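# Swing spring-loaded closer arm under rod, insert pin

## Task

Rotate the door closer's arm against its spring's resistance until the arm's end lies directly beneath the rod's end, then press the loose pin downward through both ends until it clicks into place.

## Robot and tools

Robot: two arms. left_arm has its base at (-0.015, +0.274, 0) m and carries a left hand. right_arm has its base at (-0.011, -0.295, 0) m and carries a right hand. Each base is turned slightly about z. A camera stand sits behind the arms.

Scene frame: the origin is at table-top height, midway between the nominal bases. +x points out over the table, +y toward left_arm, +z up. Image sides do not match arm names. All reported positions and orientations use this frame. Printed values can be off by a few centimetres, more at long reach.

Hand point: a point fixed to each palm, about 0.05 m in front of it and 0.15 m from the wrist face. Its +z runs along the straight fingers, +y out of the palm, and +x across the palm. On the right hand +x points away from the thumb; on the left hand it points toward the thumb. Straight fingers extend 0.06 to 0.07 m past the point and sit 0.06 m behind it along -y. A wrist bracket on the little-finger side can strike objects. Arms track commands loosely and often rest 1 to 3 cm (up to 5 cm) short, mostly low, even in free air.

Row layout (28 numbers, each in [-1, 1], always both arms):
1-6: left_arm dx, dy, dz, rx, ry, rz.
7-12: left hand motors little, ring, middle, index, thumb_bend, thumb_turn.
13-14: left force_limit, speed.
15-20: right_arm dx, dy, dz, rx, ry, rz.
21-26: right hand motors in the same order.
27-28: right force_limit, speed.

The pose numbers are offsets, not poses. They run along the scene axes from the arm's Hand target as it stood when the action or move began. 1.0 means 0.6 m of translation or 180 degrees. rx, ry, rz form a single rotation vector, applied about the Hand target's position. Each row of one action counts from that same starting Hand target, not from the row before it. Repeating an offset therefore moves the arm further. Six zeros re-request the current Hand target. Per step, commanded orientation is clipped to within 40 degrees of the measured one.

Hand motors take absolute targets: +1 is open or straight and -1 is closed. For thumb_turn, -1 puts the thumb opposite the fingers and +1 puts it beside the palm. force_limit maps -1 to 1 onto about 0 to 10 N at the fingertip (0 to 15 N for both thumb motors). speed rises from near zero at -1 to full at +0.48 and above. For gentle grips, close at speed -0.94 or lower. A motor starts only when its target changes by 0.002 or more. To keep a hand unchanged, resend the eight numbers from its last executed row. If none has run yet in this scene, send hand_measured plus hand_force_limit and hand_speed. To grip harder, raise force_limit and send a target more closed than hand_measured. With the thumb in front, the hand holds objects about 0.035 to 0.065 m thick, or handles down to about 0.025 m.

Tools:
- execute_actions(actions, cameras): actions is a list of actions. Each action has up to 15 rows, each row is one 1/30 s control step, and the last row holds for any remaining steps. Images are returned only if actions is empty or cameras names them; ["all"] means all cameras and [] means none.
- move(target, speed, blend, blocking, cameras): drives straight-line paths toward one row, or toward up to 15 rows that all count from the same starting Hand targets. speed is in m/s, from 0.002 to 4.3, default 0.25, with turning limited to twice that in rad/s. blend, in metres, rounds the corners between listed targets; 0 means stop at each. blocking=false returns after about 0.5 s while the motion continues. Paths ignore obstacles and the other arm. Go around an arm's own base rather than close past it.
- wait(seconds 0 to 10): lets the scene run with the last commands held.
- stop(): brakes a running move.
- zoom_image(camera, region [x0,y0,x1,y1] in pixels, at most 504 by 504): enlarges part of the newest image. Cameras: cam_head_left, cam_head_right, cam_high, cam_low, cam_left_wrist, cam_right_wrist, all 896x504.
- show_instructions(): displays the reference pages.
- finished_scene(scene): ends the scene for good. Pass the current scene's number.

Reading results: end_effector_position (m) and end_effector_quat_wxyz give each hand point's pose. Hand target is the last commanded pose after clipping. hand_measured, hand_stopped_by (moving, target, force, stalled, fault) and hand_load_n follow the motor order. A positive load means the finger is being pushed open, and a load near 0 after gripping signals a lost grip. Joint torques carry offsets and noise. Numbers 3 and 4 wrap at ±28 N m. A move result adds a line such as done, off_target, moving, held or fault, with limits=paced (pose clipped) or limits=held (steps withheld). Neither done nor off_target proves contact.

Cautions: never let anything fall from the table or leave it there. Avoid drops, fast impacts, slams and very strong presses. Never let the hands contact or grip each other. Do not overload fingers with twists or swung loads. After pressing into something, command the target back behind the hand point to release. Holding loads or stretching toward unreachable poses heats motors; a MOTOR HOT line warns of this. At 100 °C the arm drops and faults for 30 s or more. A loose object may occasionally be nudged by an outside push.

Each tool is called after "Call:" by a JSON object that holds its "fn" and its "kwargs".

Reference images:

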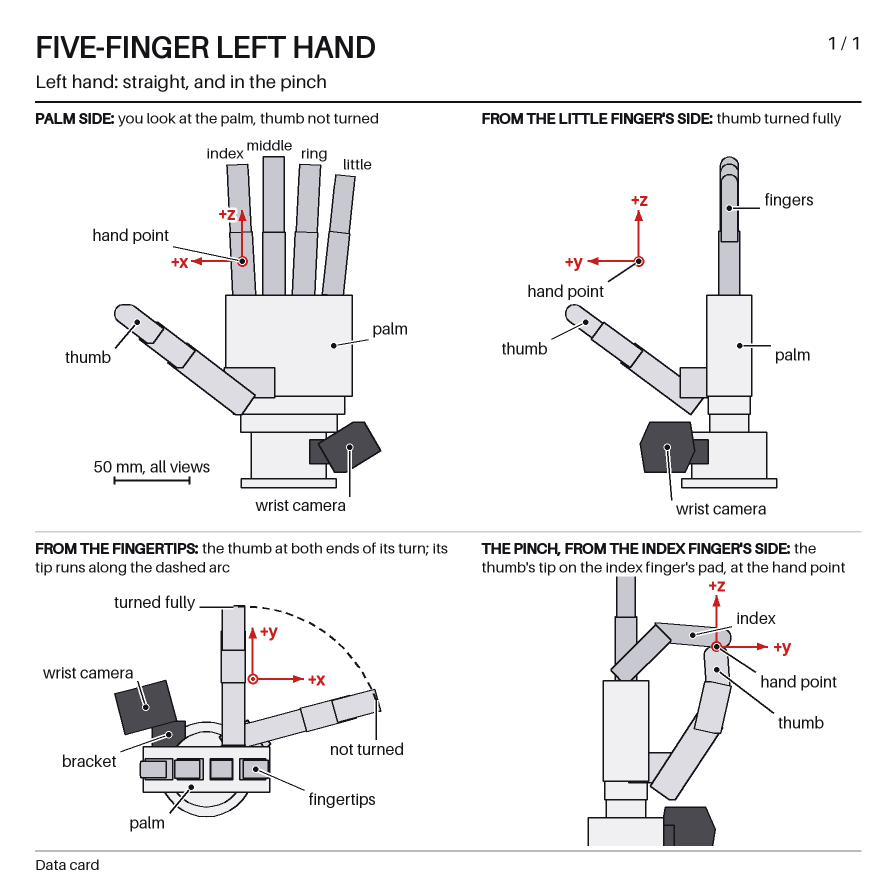

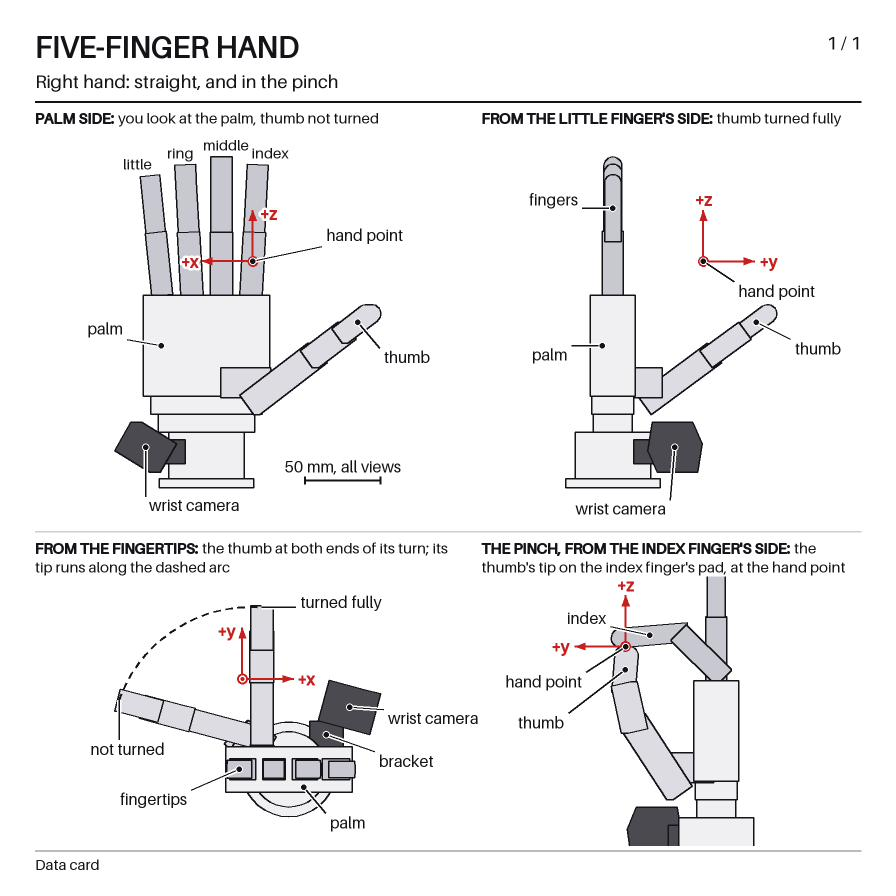

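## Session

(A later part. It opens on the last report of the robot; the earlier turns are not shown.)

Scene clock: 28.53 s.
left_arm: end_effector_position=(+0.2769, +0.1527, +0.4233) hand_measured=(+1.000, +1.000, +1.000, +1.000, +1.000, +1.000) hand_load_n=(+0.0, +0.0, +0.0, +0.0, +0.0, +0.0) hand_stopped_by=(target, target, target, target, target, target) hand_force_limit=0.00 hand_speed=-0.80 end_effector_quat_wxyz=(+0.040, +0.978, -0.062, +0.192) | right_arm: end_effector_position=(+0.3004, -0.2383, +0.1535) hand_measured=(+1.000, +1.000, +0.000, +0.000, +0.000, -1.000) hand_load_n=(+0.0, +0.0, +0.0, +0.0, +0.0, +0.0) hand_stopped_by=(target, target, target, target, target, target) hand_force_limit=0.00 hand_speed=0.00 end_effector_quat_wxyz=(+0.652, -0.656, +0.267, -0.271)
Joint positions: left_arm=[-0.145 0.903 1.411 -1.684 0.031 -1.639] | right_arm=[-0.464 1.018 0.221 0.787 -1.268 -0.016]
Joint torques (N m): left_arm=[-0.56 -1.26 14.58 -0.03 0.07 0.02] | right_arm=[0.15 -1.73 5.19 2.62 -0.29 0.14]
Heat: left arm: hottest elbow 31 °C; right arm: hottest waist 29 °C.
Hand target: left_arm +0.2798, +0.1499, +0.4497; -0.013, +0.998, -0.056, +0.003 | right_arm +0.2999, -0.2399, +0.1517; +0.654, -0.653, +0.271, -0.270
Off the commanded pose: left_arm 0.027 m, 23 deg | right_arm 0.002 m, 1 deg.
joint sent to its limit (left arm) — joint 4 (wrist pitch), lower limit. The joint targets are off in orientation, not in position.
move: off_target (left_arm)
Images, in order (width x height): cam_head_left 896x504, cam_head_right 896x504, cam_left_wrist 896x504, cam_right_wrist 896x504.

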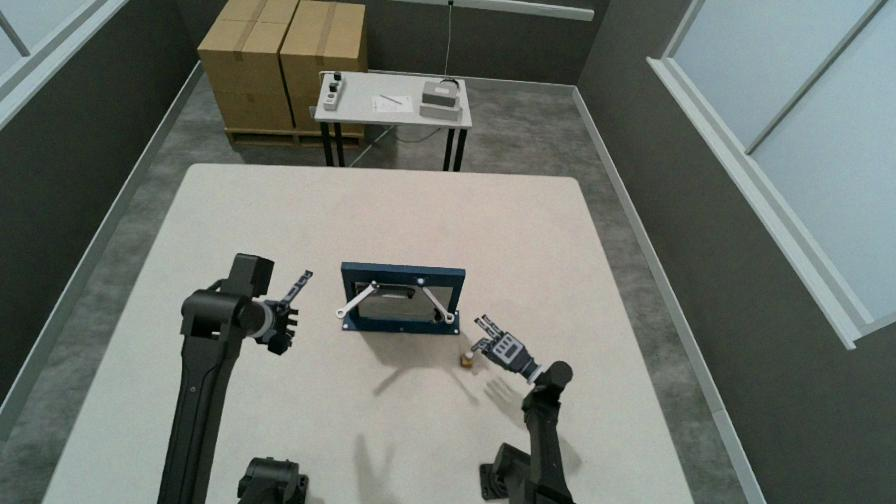

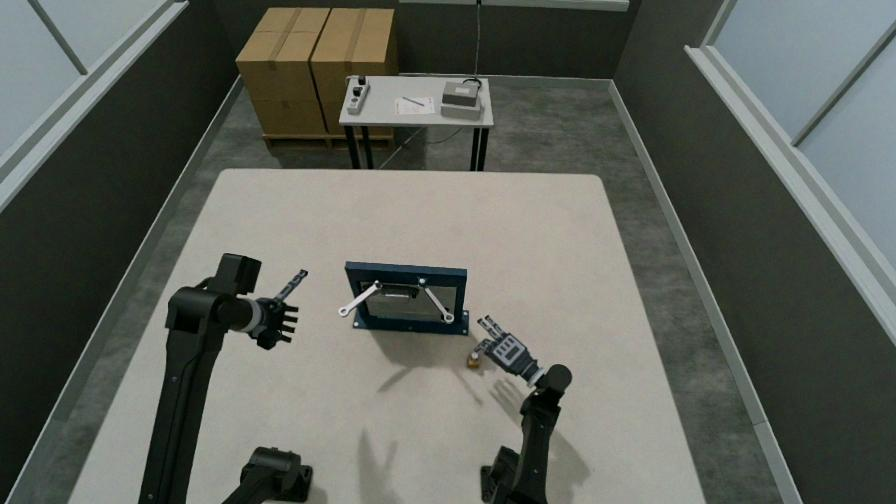

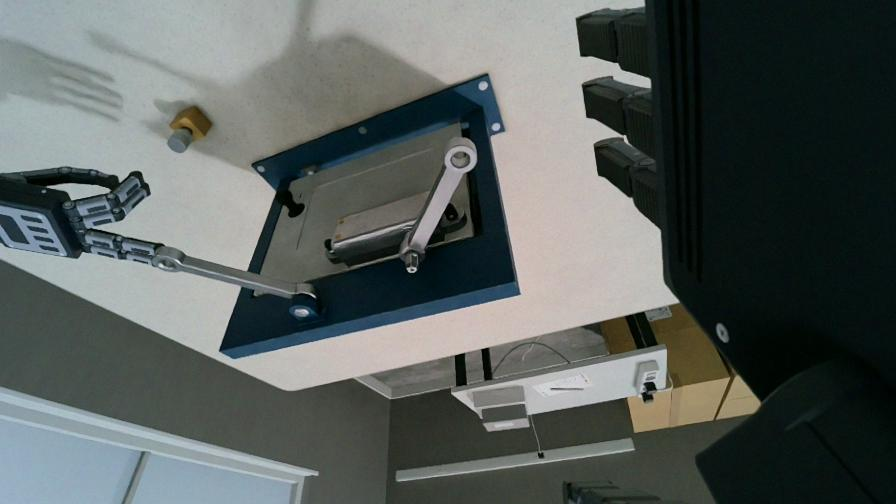

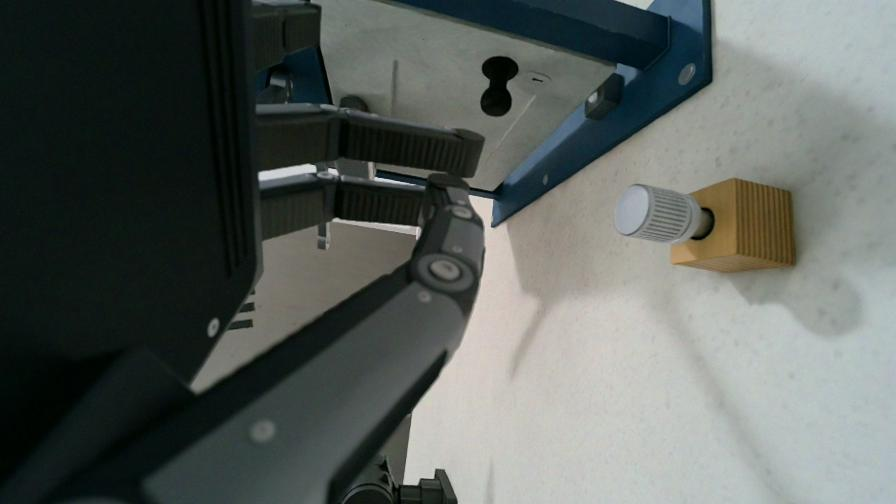

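Call:
{"fn": "move", "kwargs": {"target": [0,0,0,0,0,0,1,1,1,1,1,1,0,-0.8,0.0367,0.04,-0.04,0,0,0,1,1,0.35,0.35,0.3,-1,0,0], "speed": 0.2, "cameras": ["cam_head_left","cam_head_right","cam_right_wrist","cam_left_wrist"]}}

Call:
{"fn": "zoom_image", "kwargs": {"camera": "cam_head_left", "region": [430, 290, 530, 390]}}

Call:
{"fn": "zoom_image", "kwargs": {"camera": "cam_left_wrist", "region": [0, 80, 260, 340]}}

Scene clock: 33.40 s.
left_arm: end_effector_position=(+0.2769, +0.1527, +0.4233) hand_measured=(+1.000, +1.000, +1.000, +1.000, +1.000, +1.000) hand_load_n=(+0.0, -0.5, +0.0, +0.0, +0.0, +0.0) hand_stopped_by=(target, target, target, target, target, target) hand_force_limit=0.00 hand_speed=-0.80 end_effector_quat_wxyz=(+0.040, +0.978, -0.062, +0.192) | right_arm: end_effector_position=(+0.3231, -0.2187, +0.1294) hand_measured=(+1.000, +1.000, +0.350, +0.350, +0.300, -1.000) hand_load_n=(+0.0, +0.0, +0.0, +0.0, +0.0, +0.0) hand_stopped_by=(target, target, target, target, target, target) hand_force_limit=0.00 hand_speed=0.00 end_effector_quat_wxyz=(+0.651, -0.655, +0.270, -0.274)
Joint positions: left_arm=[-0.145 0.903 1.411 -1.684 0.031 -1.639] | right_arm=[-0.343 1.192 0.216 0.969 -1.138 -0.013]
Joint torques (N m): left_arm=[-0.09 -1.61 14.58 0.14 0.01 -0.01] | right_arm=[1.2 -2.9 4.26 2.77 -0.11 0.16]
Heat: left arm: hottest elbow 32 °C; right arm: hottest waist 29 °C.
Hand target: left_arm +0.2798, +0.1499, +0.4497; -0.013, +0.998, -0.056, +0.003 | right_arm +0.3220, -0.2159, +0.1277; +0.654, -0.653, +0.271, -0.270
Off the commanded pose: left_arm 0.027 m, 23 deg | right_arm 0.003 m, 1 deg.
joint sent to its limit (left arm) — joint 4 (wrist pitch), lower limit. The joint targets are off in orientation, not in position.
move: off_target (left_arm)
Images, in order (width x height): cam_head_left 896x504, cam_head_right 896x504, cam_left_wrist 896x504, cam_right_wrist 896x504.

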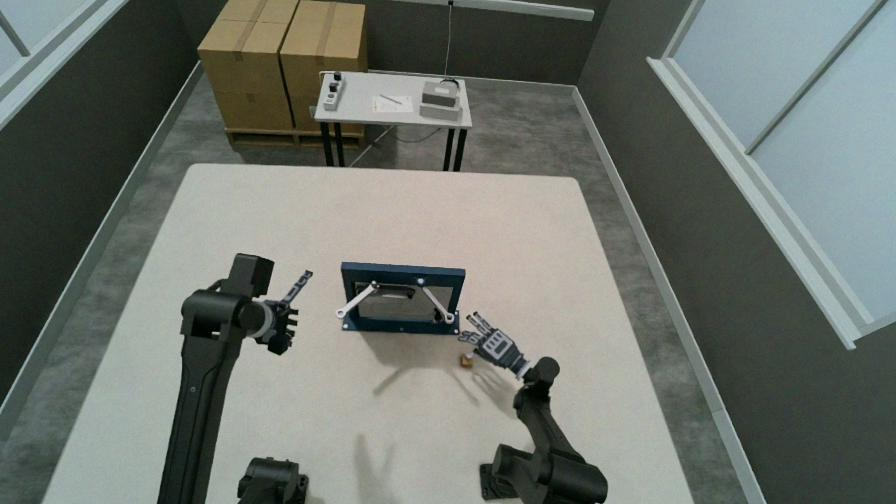

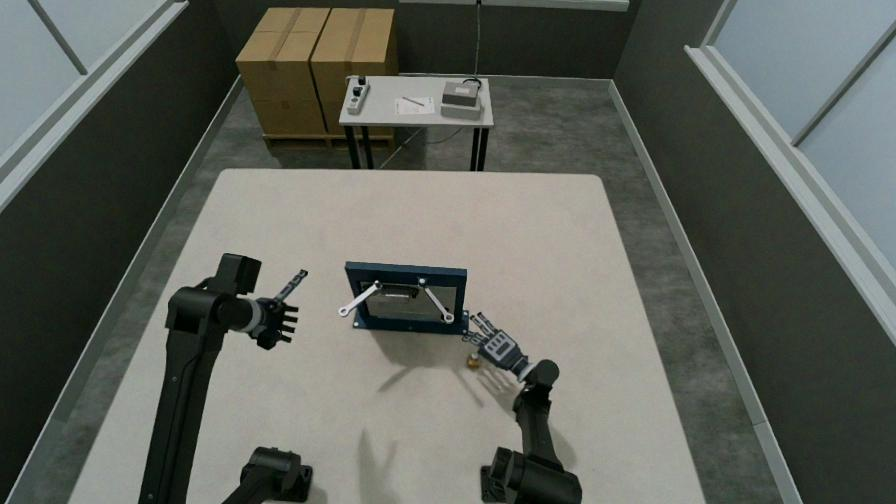

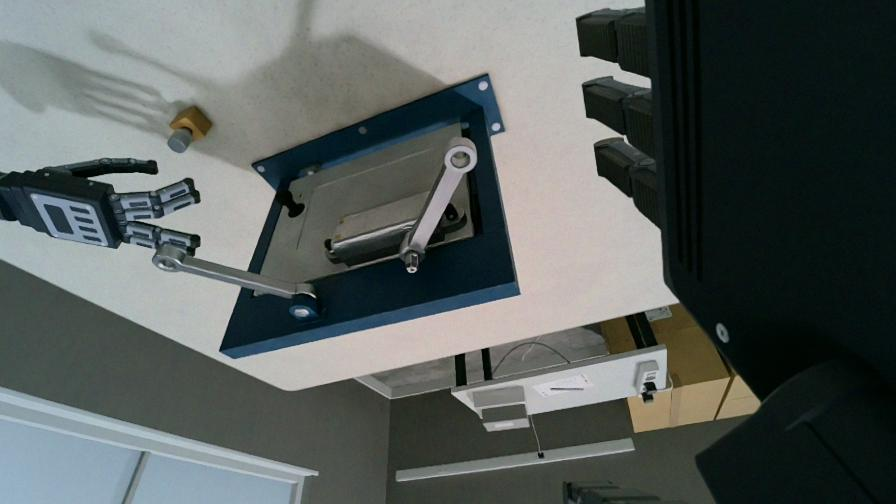

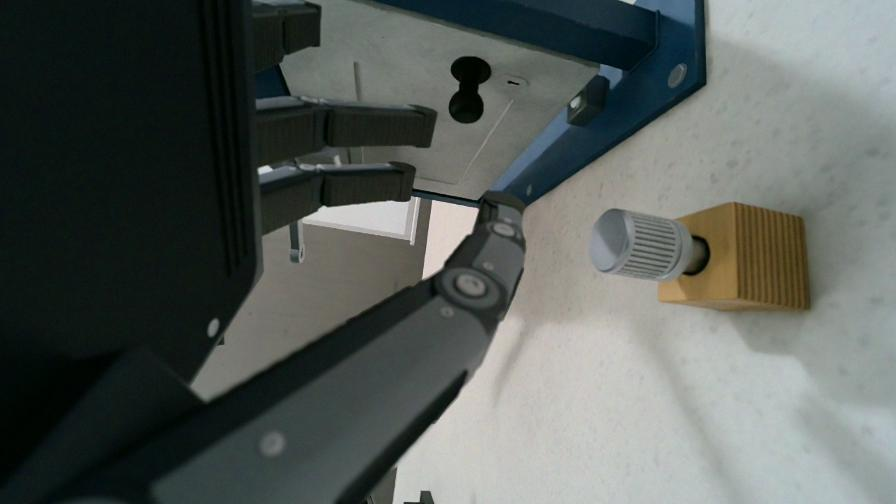

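Scaled by 5.040.

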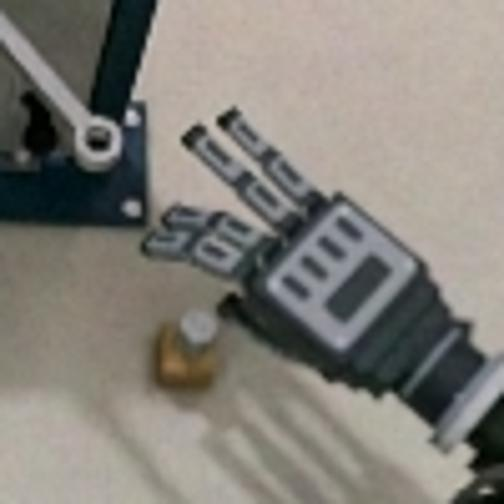

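Scaled by 1.938.

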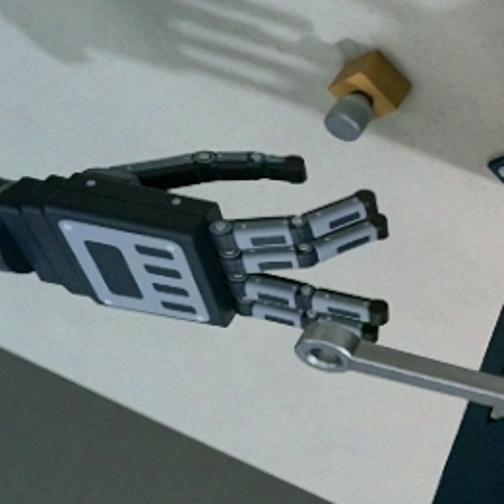

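Call:
{"fn": "move", "kwargs": {"target": [0,0,0,0,0,0,1,1,1,1,1,1,0,-0.8,0.022,-0.008,-0.03,0,0,0,1,1,0.35,0.35,0.3,-1,0,0], "speed": 0.15, "cameras": ["cam_head_left","cam_head_right","cam_right_wrist","cam_left_wrist"]}}

Call:
{"fn": "zoom_image", "kwargs": {"camera": "cam_head_left", "region": [430, 290, 530, 390]}}

Call:
{"fn": "zoom_image", "kwargs": {"camera": "cam_left_wrist", "region": [0, 80, 260, 340]}}

Call:
{"fn": "zoom_image", "kwargs": {"camera": "cam_head_right", "region": [430, 290, 530, 390]}}

Scene clock: 37.10 s.
left_arm: end_effector_position=(+0.2769, +0.1527, +0.4233) hand_measured=(+1.000, +1.000, +1.000, +1.000, +1.000, +1.000) hand_load_n=(+0.0, -0.5, +0.0, +0.0, +0.0, +0.0) hand_stopped_by=(target, target, target, target, target, target) hand_force_limit=0.00 hand_speed=-0.80 end_effector_quat_wxyz=(+0.040, +0.978, -0.062, +0.192) | right_arm: end_effector_position=(+0.3292, -0.2210, +0.1057) hand_measured=(+1.000, +1.000, +0.350, +0.350, +0.300, -1.000) hand_load_n=(-0.5, +0.0, +0.0, +0.0, +0.0, +0.0) hand_stopped_by=(target, target, target, target, target, target) hand_force_limit=0.00 hand_speed=0.00 end_effector_quat_wxyz=(+0.650, -0.655, +0.277, -0.267)
Joint positions: left_arm=[-0.145 0.903 1.411 -1.684 0.031 -1.639] | right_arm=[-0.343 1.343 0.216 1.101 -1.136 -0.012]
Joint torques (N m): left_arm=[-0.91 -1.26 14.78 -0.05 0.05 0.11] | right_arm=[1.26 -3.96 4.64 2.76 -0.16 0.16]
Heat: left arm: hottest elbow 32 °C; right arm: hottest waist 29 °C.
Hand target: left_arm +0.2798, +0.1499, +0.4497; -0.013, +0.998, -0.056, +0.003 | right_arm +0.3352, -0.2207, +0.1098; +0.654, -0.653, +0.271, -0.270
Off the commanded pose: left_arm 0.027 m, 23 deg | right_arm 0.007 m, 1 deg.
joint sent to its limit (left arm) — joint 4 (wrist pitch), lower limit. The joint targets are off in orientation, not in position.
move: off_target (left_arm)
Images, in order (width x height): cam_head_left 896x504, cam_head_right 896x504, cam_left_wrist 896x504, cam_right_wrist 896x504.

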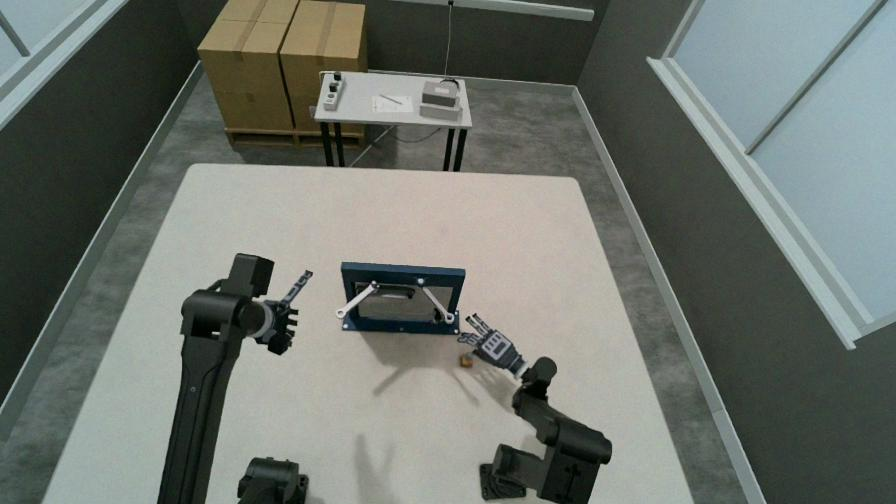

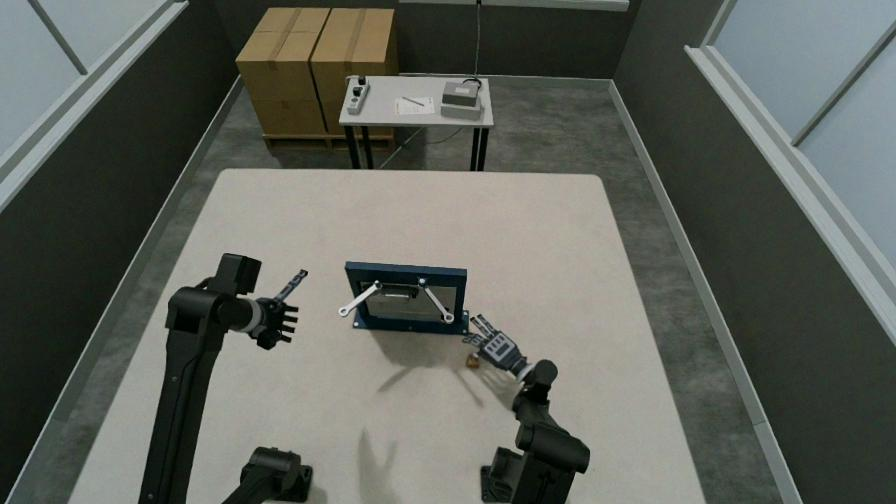

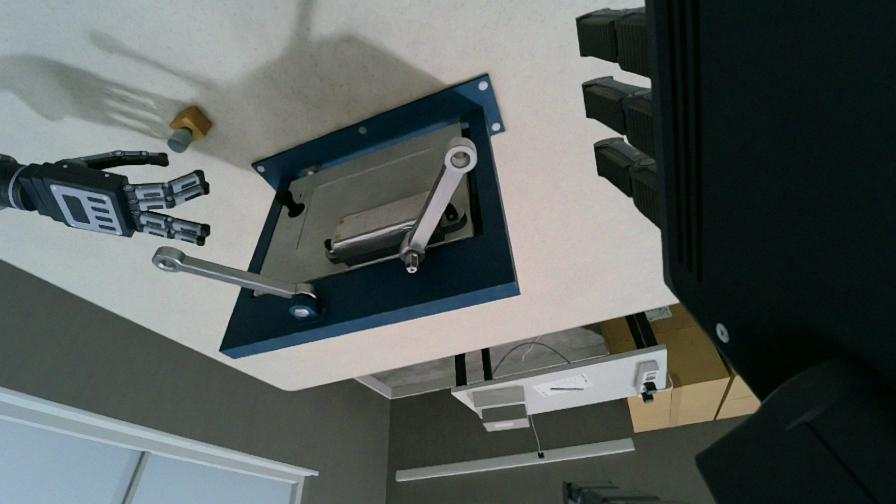

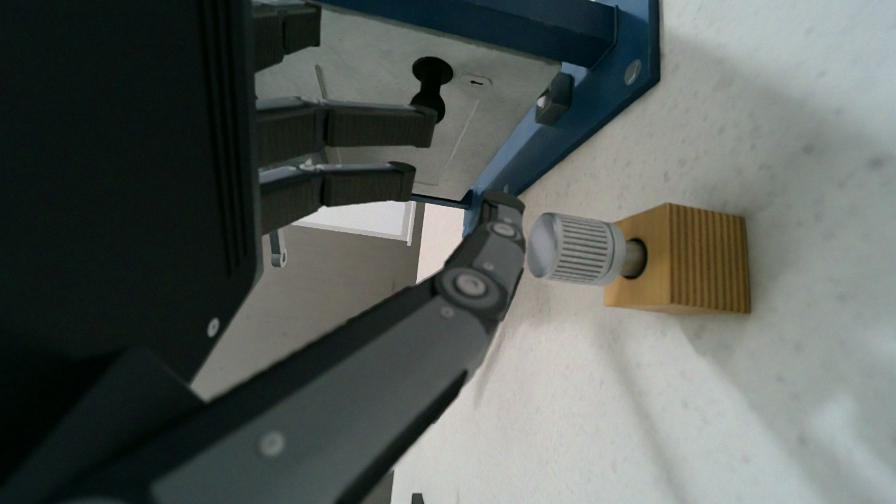

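Scaled by 5.040.

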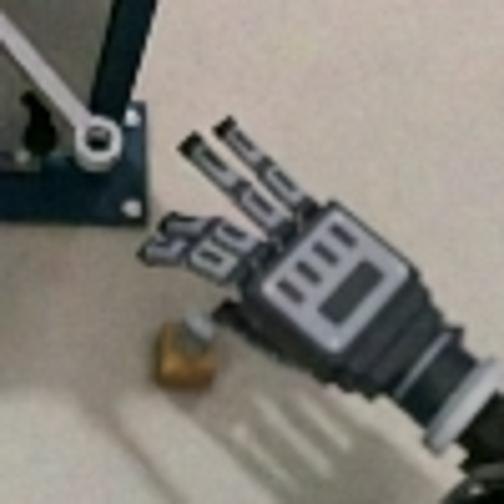

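Scaled by 1.938.

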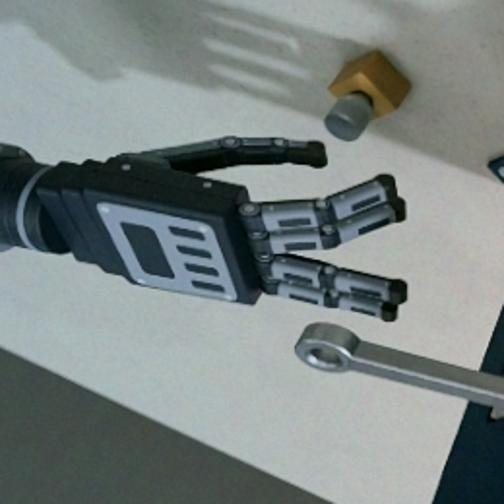

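Scaled by 5.040.

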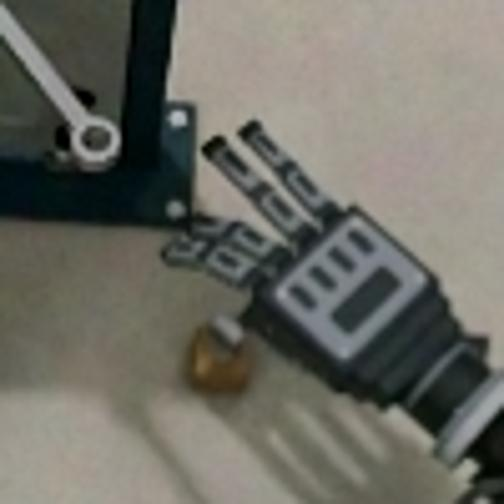

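Call:
{"fn": "move", "kwargs": {"target": [0,0,0,0,0,0,1,1,1,1,1,1,0,-0.8,-0.0353,-0.0105,-0.003,0,0,0,1,1,0.35,0.35,0.3,-1,0,0], "speed": 0.15, "cameras": ["cam_head_left","cam_right_wrist"]}}

Scene clock: 45.57 s.
left_arm: end_effector_position=(+0.2769, +0.1527, +0.4233) hand_measured=(+1.000, +1.000, +1.000, +1.000, +1.000, +1.000) hand_load_n=(+0.0, +0.0, +0.0, +0.0, +0.0, +0.0) hand_stopped_by=(target, target, target, target, target, target) hand_force_limit=0.00 hand_speed=-0.80 end_effector_quat_wxyz=(+0.040, +0.978, -0.062, +0.192) | right_arm: end_effector_position=(+0.3147, -0.2254, +0.1024) hand_measured=(+1.000, +1.000, +0.350, +0.350, +0.300, -1.000) hand_load_n=(+0.0, +0.0, +0.0, -0.5, +0.0, +0.0) hand_stopped_by=(target, target, target, target, target, target) hand_force_limit=0.00 hand_speed=0.00 end_effector_quat_wxyz=(+0.652, -0.655, +0.277, -0.261)
Joint positions: left_arm=[-0.145 0.903 1.411 -1.684 0.031 -1.639] | right_arm=[-0.385 1.333 0.19 1.109 -1.189 -0.012]
Joint torques (N m): left_arm=[-0.56 -0.79 14.63 0.1 0.08 0.07] | right_arm=[0.09 -6.18 3.18 2.7 -0.32 0.16]
Heat: left arm: hottest elbow 34 °C; right arm: hottest waist 29 °C.
Hand target: left_arm +0.2798, +0.1499, +0.4497; -0.013, +0.998, -0.056, +0.003 | right_arm +0.3140, -0.2270, +0.1079; +0.654, -0.653, +0.271, -0.270
Off the commanded pose: left_arm 0.027 m, 23 deg | right_arm 0.006 m, 1 deg.
joint sent to its limit (left arm) — joint 4 (wrist pitch), lower limit. The joint targets are off in orientation, not in position.
move: off_target (left_arm)
Images, in order (width x height): cam_head_left 896x504, cam_right_wrist 896x504.

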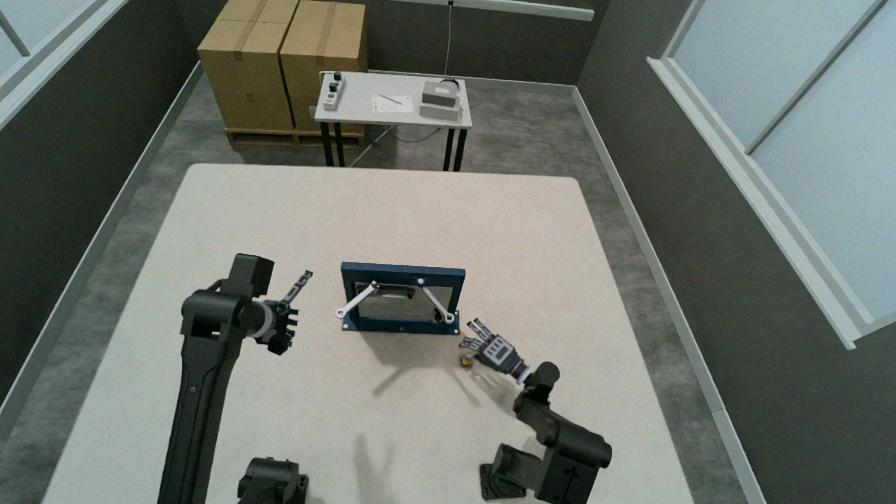

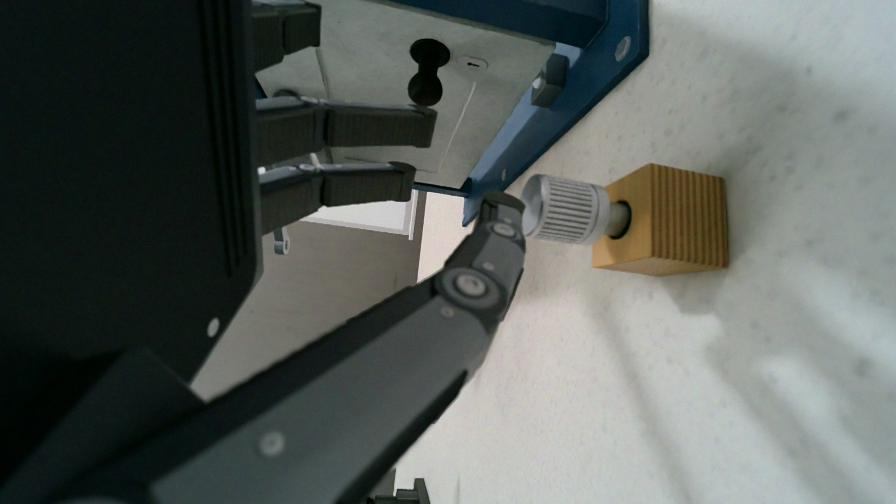

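Call:
{"fn": "move", "kwargs": {"target": [[0,0,0,0,0,0,1,1,1,1,1,1,0,-0.8,-0.0188,0.0047,0.0,0,0,0,1,1,0.35,0.35,0.3,-1,0,0],[0,0,0,0,0,0,1,1,1,1,1,1,0,-0.8,-0.0188,0.0047,-0.035,0,0,0,1,1,0.35,0.35,0.3,-1,0,0]], "speed": 0.12, "cameras": ["cam_head_left","cam_right_wrist"]}}

Scene clock: 48.47 s.
left_arm: end_effector_position=(+0.2769, +0.1527, +0.4233) hand_measured=(+1.000, +1.000, +1.000, +1.000, +1.000, +1.000) hand_load_n=(+0.0, +0.0, +0.0, +0.0, +0.0, +0.0) hand_stopped_by=(target, target, target, target, target, target) hand_force_limit=0.00 hand_speed=-0.80 end_effector_quat_wxyz=(+0.040, +0.978, -0.062, +0.192) | right_arm: end_effector_position=(+0.3046, -0.2233, +0.0883) hand_measured=(+1.000, +1.000, +0.350, +0.350, +0.300, -1.000) hand_load_n=(+0.0, +0.0, +0.5, +0.0, +0.0, +0.0) hand_stopped_by=(target, target, target, target, target, target) hand_force_limit=0.00 hand_speed=0.00 end_effector_quat_wxyz=(+0.652, -0.656, +0.267, -0.271)
Joint positions: left_arm=[-0.145 0.903 1.411 -1.684 0.031 -1.639] | right_arm=[-0.394 1.423 0.149 1.266 -1.198 -0.014]
Joint torques (N m): left_arm=[-1.32 -1.38 14.64 0.05 0.05 0.04] | right_arm=[-0.03 -4.07 2.24 2.7 -0.29 0.15]
Heat: left arm: hottest elbow 34 °C; right arm: hottest waist 29 °C.
Hand target: left_arm +0.2798, +0.1499, +0.4497; -0.013, +0.998, -0.056, +0.003 | right_arm +0.3027, -0.2243, +0.0869; +0.653, -0.653, +0.271, -0.270
Off the commanded pose: left_arm 0.027 m, 23 deg | right_arm 0.003 m, 1 deg.
joint sent to its limit (left arm) — joint 4 (wrist pitch), lower limit. The joint targets are off in orientation, not in position.
move: off_target (left_arm)
Images, in order (width x height): cam_head_left 896x504, cam_right_wrist 896x504.

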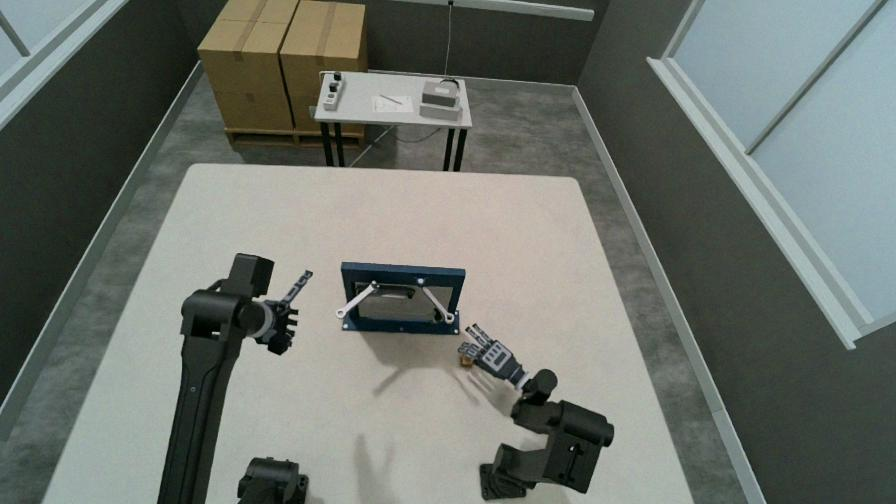

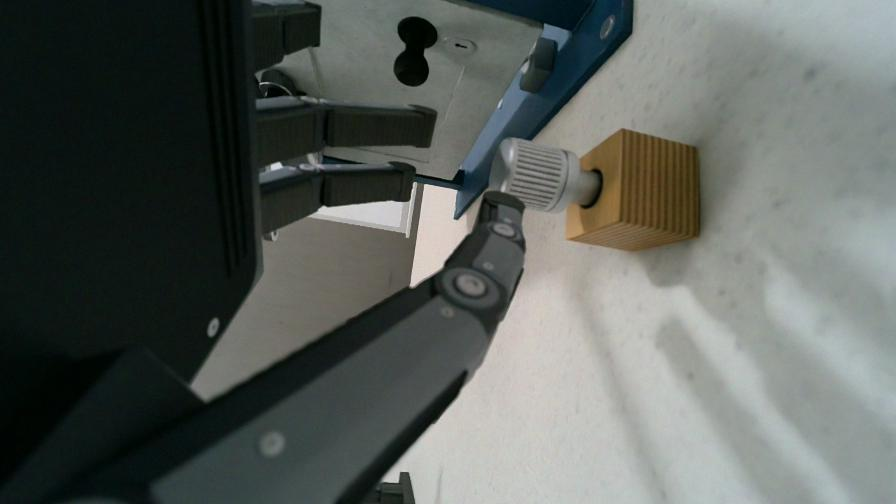

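Call:
{"fn": "move", "kwargs": {"target": [0,0,0,0,0,0,1,1,1,1,1,1,0,-0.8,-0.002,-0.002,-0.045,0,0,0,1,1,0.35,0.35,0.3,-1,0,0], "speed": 0.1, "cameras": ["cam_head_left","cam_right_wrist"]}}

Scene clock: 50.67 s.
left_arm: end_effector_position=(+0.2769, +0.1527, +0.4233) hand_measured=(+1.000, +1.000, +1.000, +1.000, +1.000, +1.000) hand_load_n=(+0.0, +0.0, +0.0, +0.0, +0.0, +0.0) hand_stopped_by=(target, target, target, target, target, target) hand_force_limit=0.00 hand_speed=-0.80 end_effector_quat_wxyz=(+0.040, +0.978, -0.062, +0.192) | right_arm: end_effector_position=(+0.3031, -0.2244, +0.0607) hand_measured=(+1.000, +1.000, +0.350, +0.350, +0.300, -1.000) hand_load_n=(+0.0, +0.0, +0.0, +0.0, +0.0, +0.0) hand_stopped_by=(target, target, target, target, target, target) hand_force_limit=0.00 hand_speed=0.00 end_effector_quat_wxyz=(+0.652, -0.656, +0.267, -0.271)
Joint positions: left_arm=[-0.145 0.903 1.411 -1.684 0.031 -1.639] | right_arm=[-0.401 1.641 0.144 1.488 -1.205 -0.015]
Joint torques (N m): left_arm=[-0.67 -2.32 14.79 0.28 0.12 0.02] | right_arm=[0.21 -5.13 0.81 2.63 -0.28 0.13]
Heat: left arm: hottest elbow 34 °C; right arm: hottest waist 29 °C.
Hand target: left_arm +0.2798, +0.1499, +0.4497; -0.013, +0.998, -0.056, +0.003 | right_arm +0.3015, -0.2255, +0.0599; +0.654, -0.653, +0.271, -0.270
Off the commanded pose: left_arm 0.027 m, 23 deg | right_arm 0.002 m, 1 deg.
joint sent to its limit (left arm) — joint 4 (wrist pitch), lower limit. The joint targets are off in orientation, not in position.
move: off_target (left_arm)
Images, in order (width x height): cam_head_left 896x504, cam_right_wrist 896x504.

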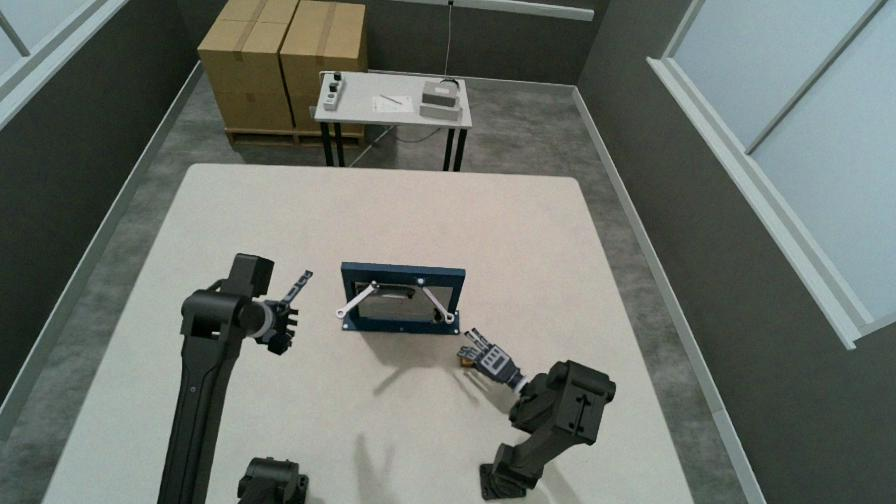

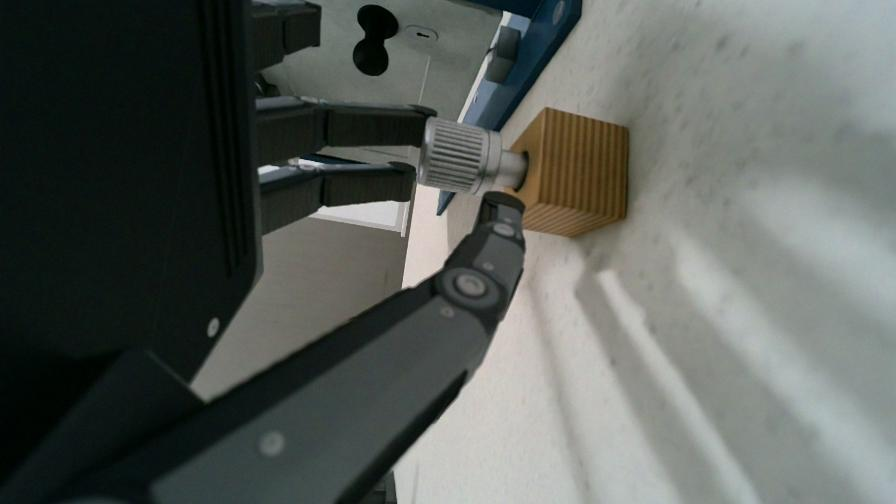

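Call:
{"fn": "move", "kwargs": {"target": [0,0,0,0,0,0,1,1,1,1,1,1,0,-0.8,0,0,0,0,0,0,1,1,-0.3,-0.3,-0.3,-1,-0.4,-0.85], "speed": 0.1, "cameras": ["cam_right_wrist"]}}

Scene clock: 53.13 s.
left_arm: end_effector_position=(+0.2769, +0.1527, +0.4233) hand_measured=(+1.000, +1.000, +1.000, +1.000, +1.000, +1.000) hand_load_n=(+0.0, +0.0, +0.0, +0.0, +0.0, +0.0) hand_stopped_by=(target, target, target, target, target, target) hand_force_limit=0.00 hand_speed=-0.80 end_effector_quat_wxyz=(+0.040, +0.978, -0.062, +0.192) | right_arm: end_effector_position=(+0.3034, -0.2244, +0.0614) hand_measured=(+1.000, +1.000, +0.186, -0.244, -0.010, -1.000) hand_load_n=(+0.0, +0.0, +2.5, +6.5, +5.0, +0.0) hand_stopped_by=(target, target, force, force, force, target) hand_force_limit=-0.40 hand_speed=-0.85 end_effector_quat_wxyz=(+0.652, -0.656, +0.266, -0.272)
Joint positions: left_arm=[-0.145 0.903 1.411 -1.684 0.031 -1.639] | right_arm=[-0.401 1.643 0.144 1.498 -1.205 -0.012]
Joint torques (N m): left_arm=[-0.15 -1.73 14.69 0.12 0.12 0.05] | right_arm=[0.15 -4.89 0.79 2.48 -0.28 0.13]
Heat: left arm: hottest elbow 35 °C; right arm: hottest waist 29 °C.
Hand target: left_arm +0.2798, +0.1499, +0.4497; -0.013, +0.998, -0.056, +0.003 | right_arm +0.3015, -0.2254, +0.0599; +0.654, -0.653, +0.271, -0.270
Off the commanded pose: left_arm 0.027 m, 23 deg | right_arm 0.003 m, 1 deg.
joint sent to its limit (left arm) — joint 4 (wrist pitch), lower limit. The joint targets are off in orientation, not in position.
move: off_target (left_arm)
Images, in order (width x height): cam_right_wrist 896x504.

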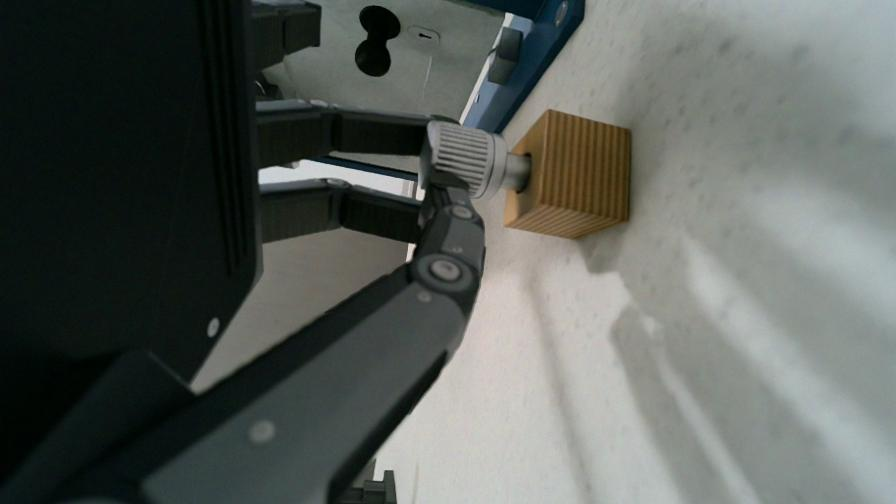

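Call:
{"fn": "zoom_image", "kwargs": {"camera": "cam_right_wrist", "region": [370, 80, 570, 260]}}

Scaled by 2.520.

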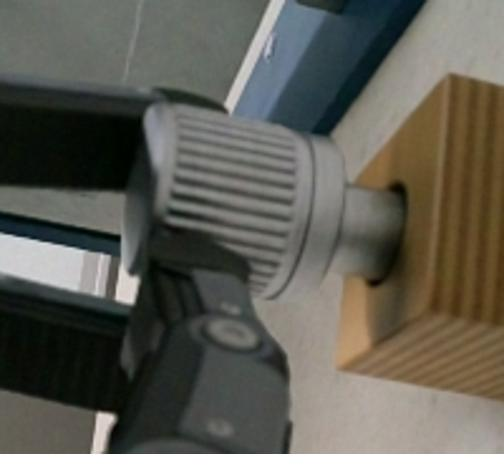

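Call:
{"fn": "move", "kwargs": {"target": [0,0,0,0,0,0,1,1,1,1,1,1,0,-0.8,0,0,0.1,0,0,0,1,1,-0.3,-0.3,-0.3,-1,-0.4,-0.85], "speed": 0.1, "cameras": ["cam_right_wrist","cam_head_left","cam_left_wrist"]}}

Call:
{"fn": "zoom_image", "kwargs": {"camera": "cam_right_wrist", "region": [370, 80, 570, 260]}}

Call:
{"fn": "zoom_image", "kwargs": {"camera": "cam_left_wrist", "region": [0, 60, 260, 280]}}

Scene clock: 59.03 s.
left_arm: end_effector_position=(+0.2769, +0.1527, +0.4233) hand_measured=(+1.000, +1.000, +1.000, +1.000, +1.000, +1.000) hand_load_n=(+0.0, +0.0, +0.5, +0.0, +0.0, +0.0) hand_stopped_by=(target, target, target, target, target, target) hand_force_limit=0.00 hand_speed=-0.80 end_effector_quat_wxyz=(+0.040, +0.978, -0.062, +0.192) | right_arm: end_effector_position=(+0.2938, -0.2210, +0.1129) hand_measured=(+1.000, +1.000, +0.186, -0.244, -0.010, -1.000) hand_load_n=(+0.0, +0.0, +0.0, +6.5, +5.0, +0.0) hand_stopped_by=(target, target, force, force, force, target) hand_force_limit=-0.40 hand_speed=-0.85 end_effector_quat_wxyz=(+0.657, -0.651, +0.281, -0.257)
Joint positions: left_arm=[-0.145 0.903 1.411 -1.684 0.031 -1.639] | right_arm=[-0.409 1.215 0.144 1.059 -1.212 0.022]
Joint torques (N m): left_arm=[-0.15 -1.55 14.8 0.27 0.05 -0.01] | right_arm=[0.44 -4.84 5.26 1.17 -0.12 -0.11]
Heat: left arm: hottest elbow 35 °C; right arm: hottest waist 29 °C.
Hand target: left_arm +0.2798, +0.1499, +0.4497; -0.013, +0.998, -0.056, +0.003 | right_arm +0.3015, -0.2255, +0.1199; +0.654, -0.653, +0.271, -0.270
Off the commanded pose: left_arm 0.027 m, 23 deg | right_arm 0.011 m, 2 deg.
joint sent to its limit (left arm) — joint 4 (wrist pitch), lower limit. The joint targets are off in orientation, not in position.
move: off_target (left_arm, right_arm)
Images, in order (width x height): cam_head_left 896x504, cam_left_wrist 896x504, cam_right_wrist 896x504.

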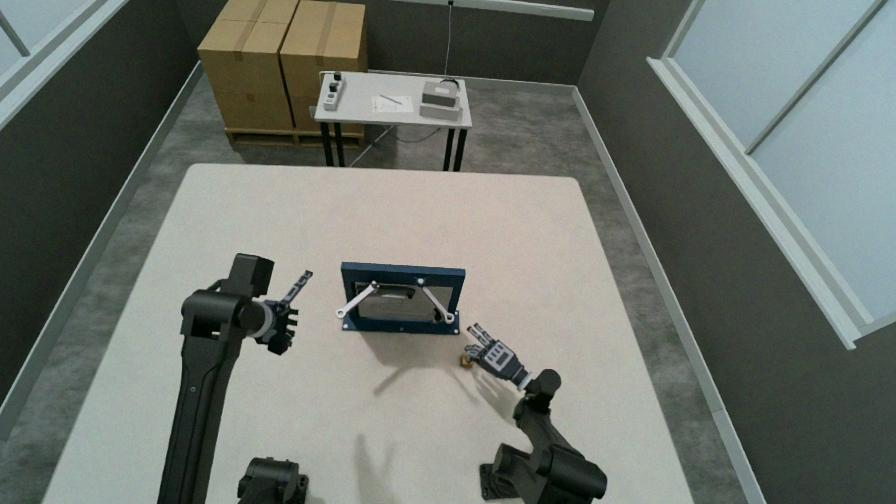

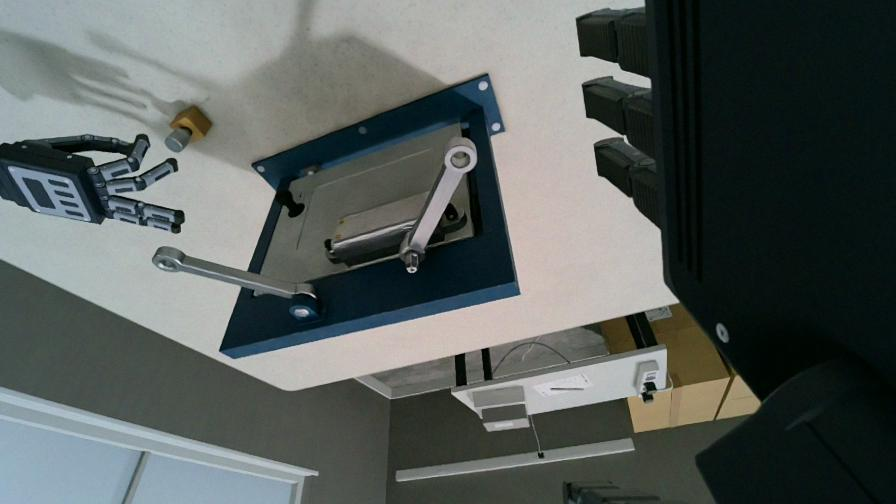

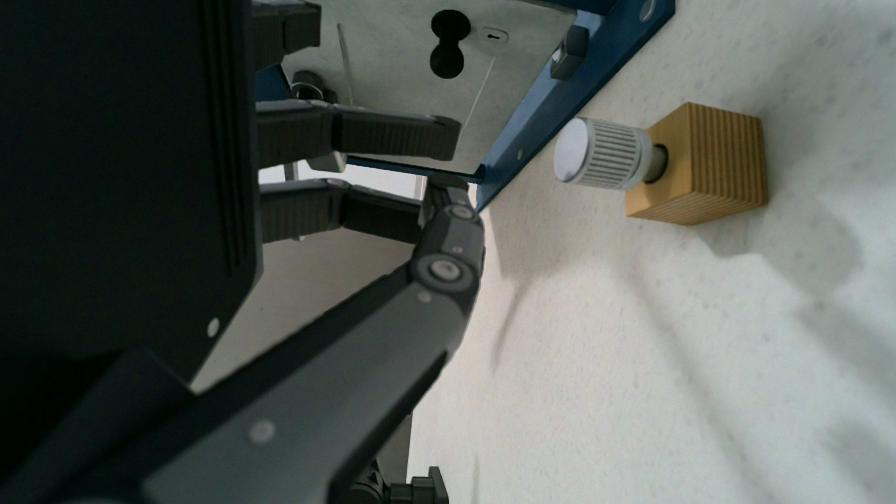

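Scaled by 2.520.

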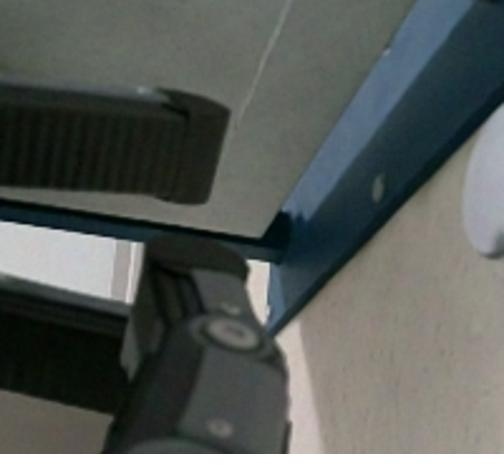

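Scaled by 1.938.

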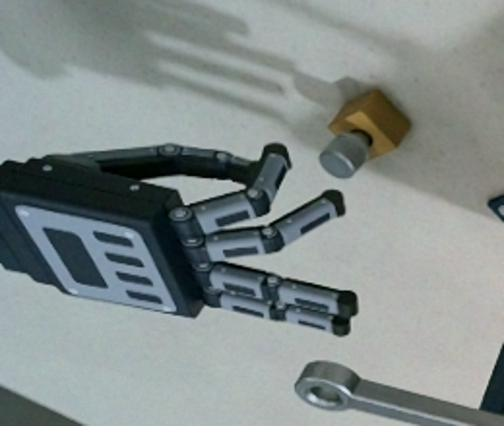

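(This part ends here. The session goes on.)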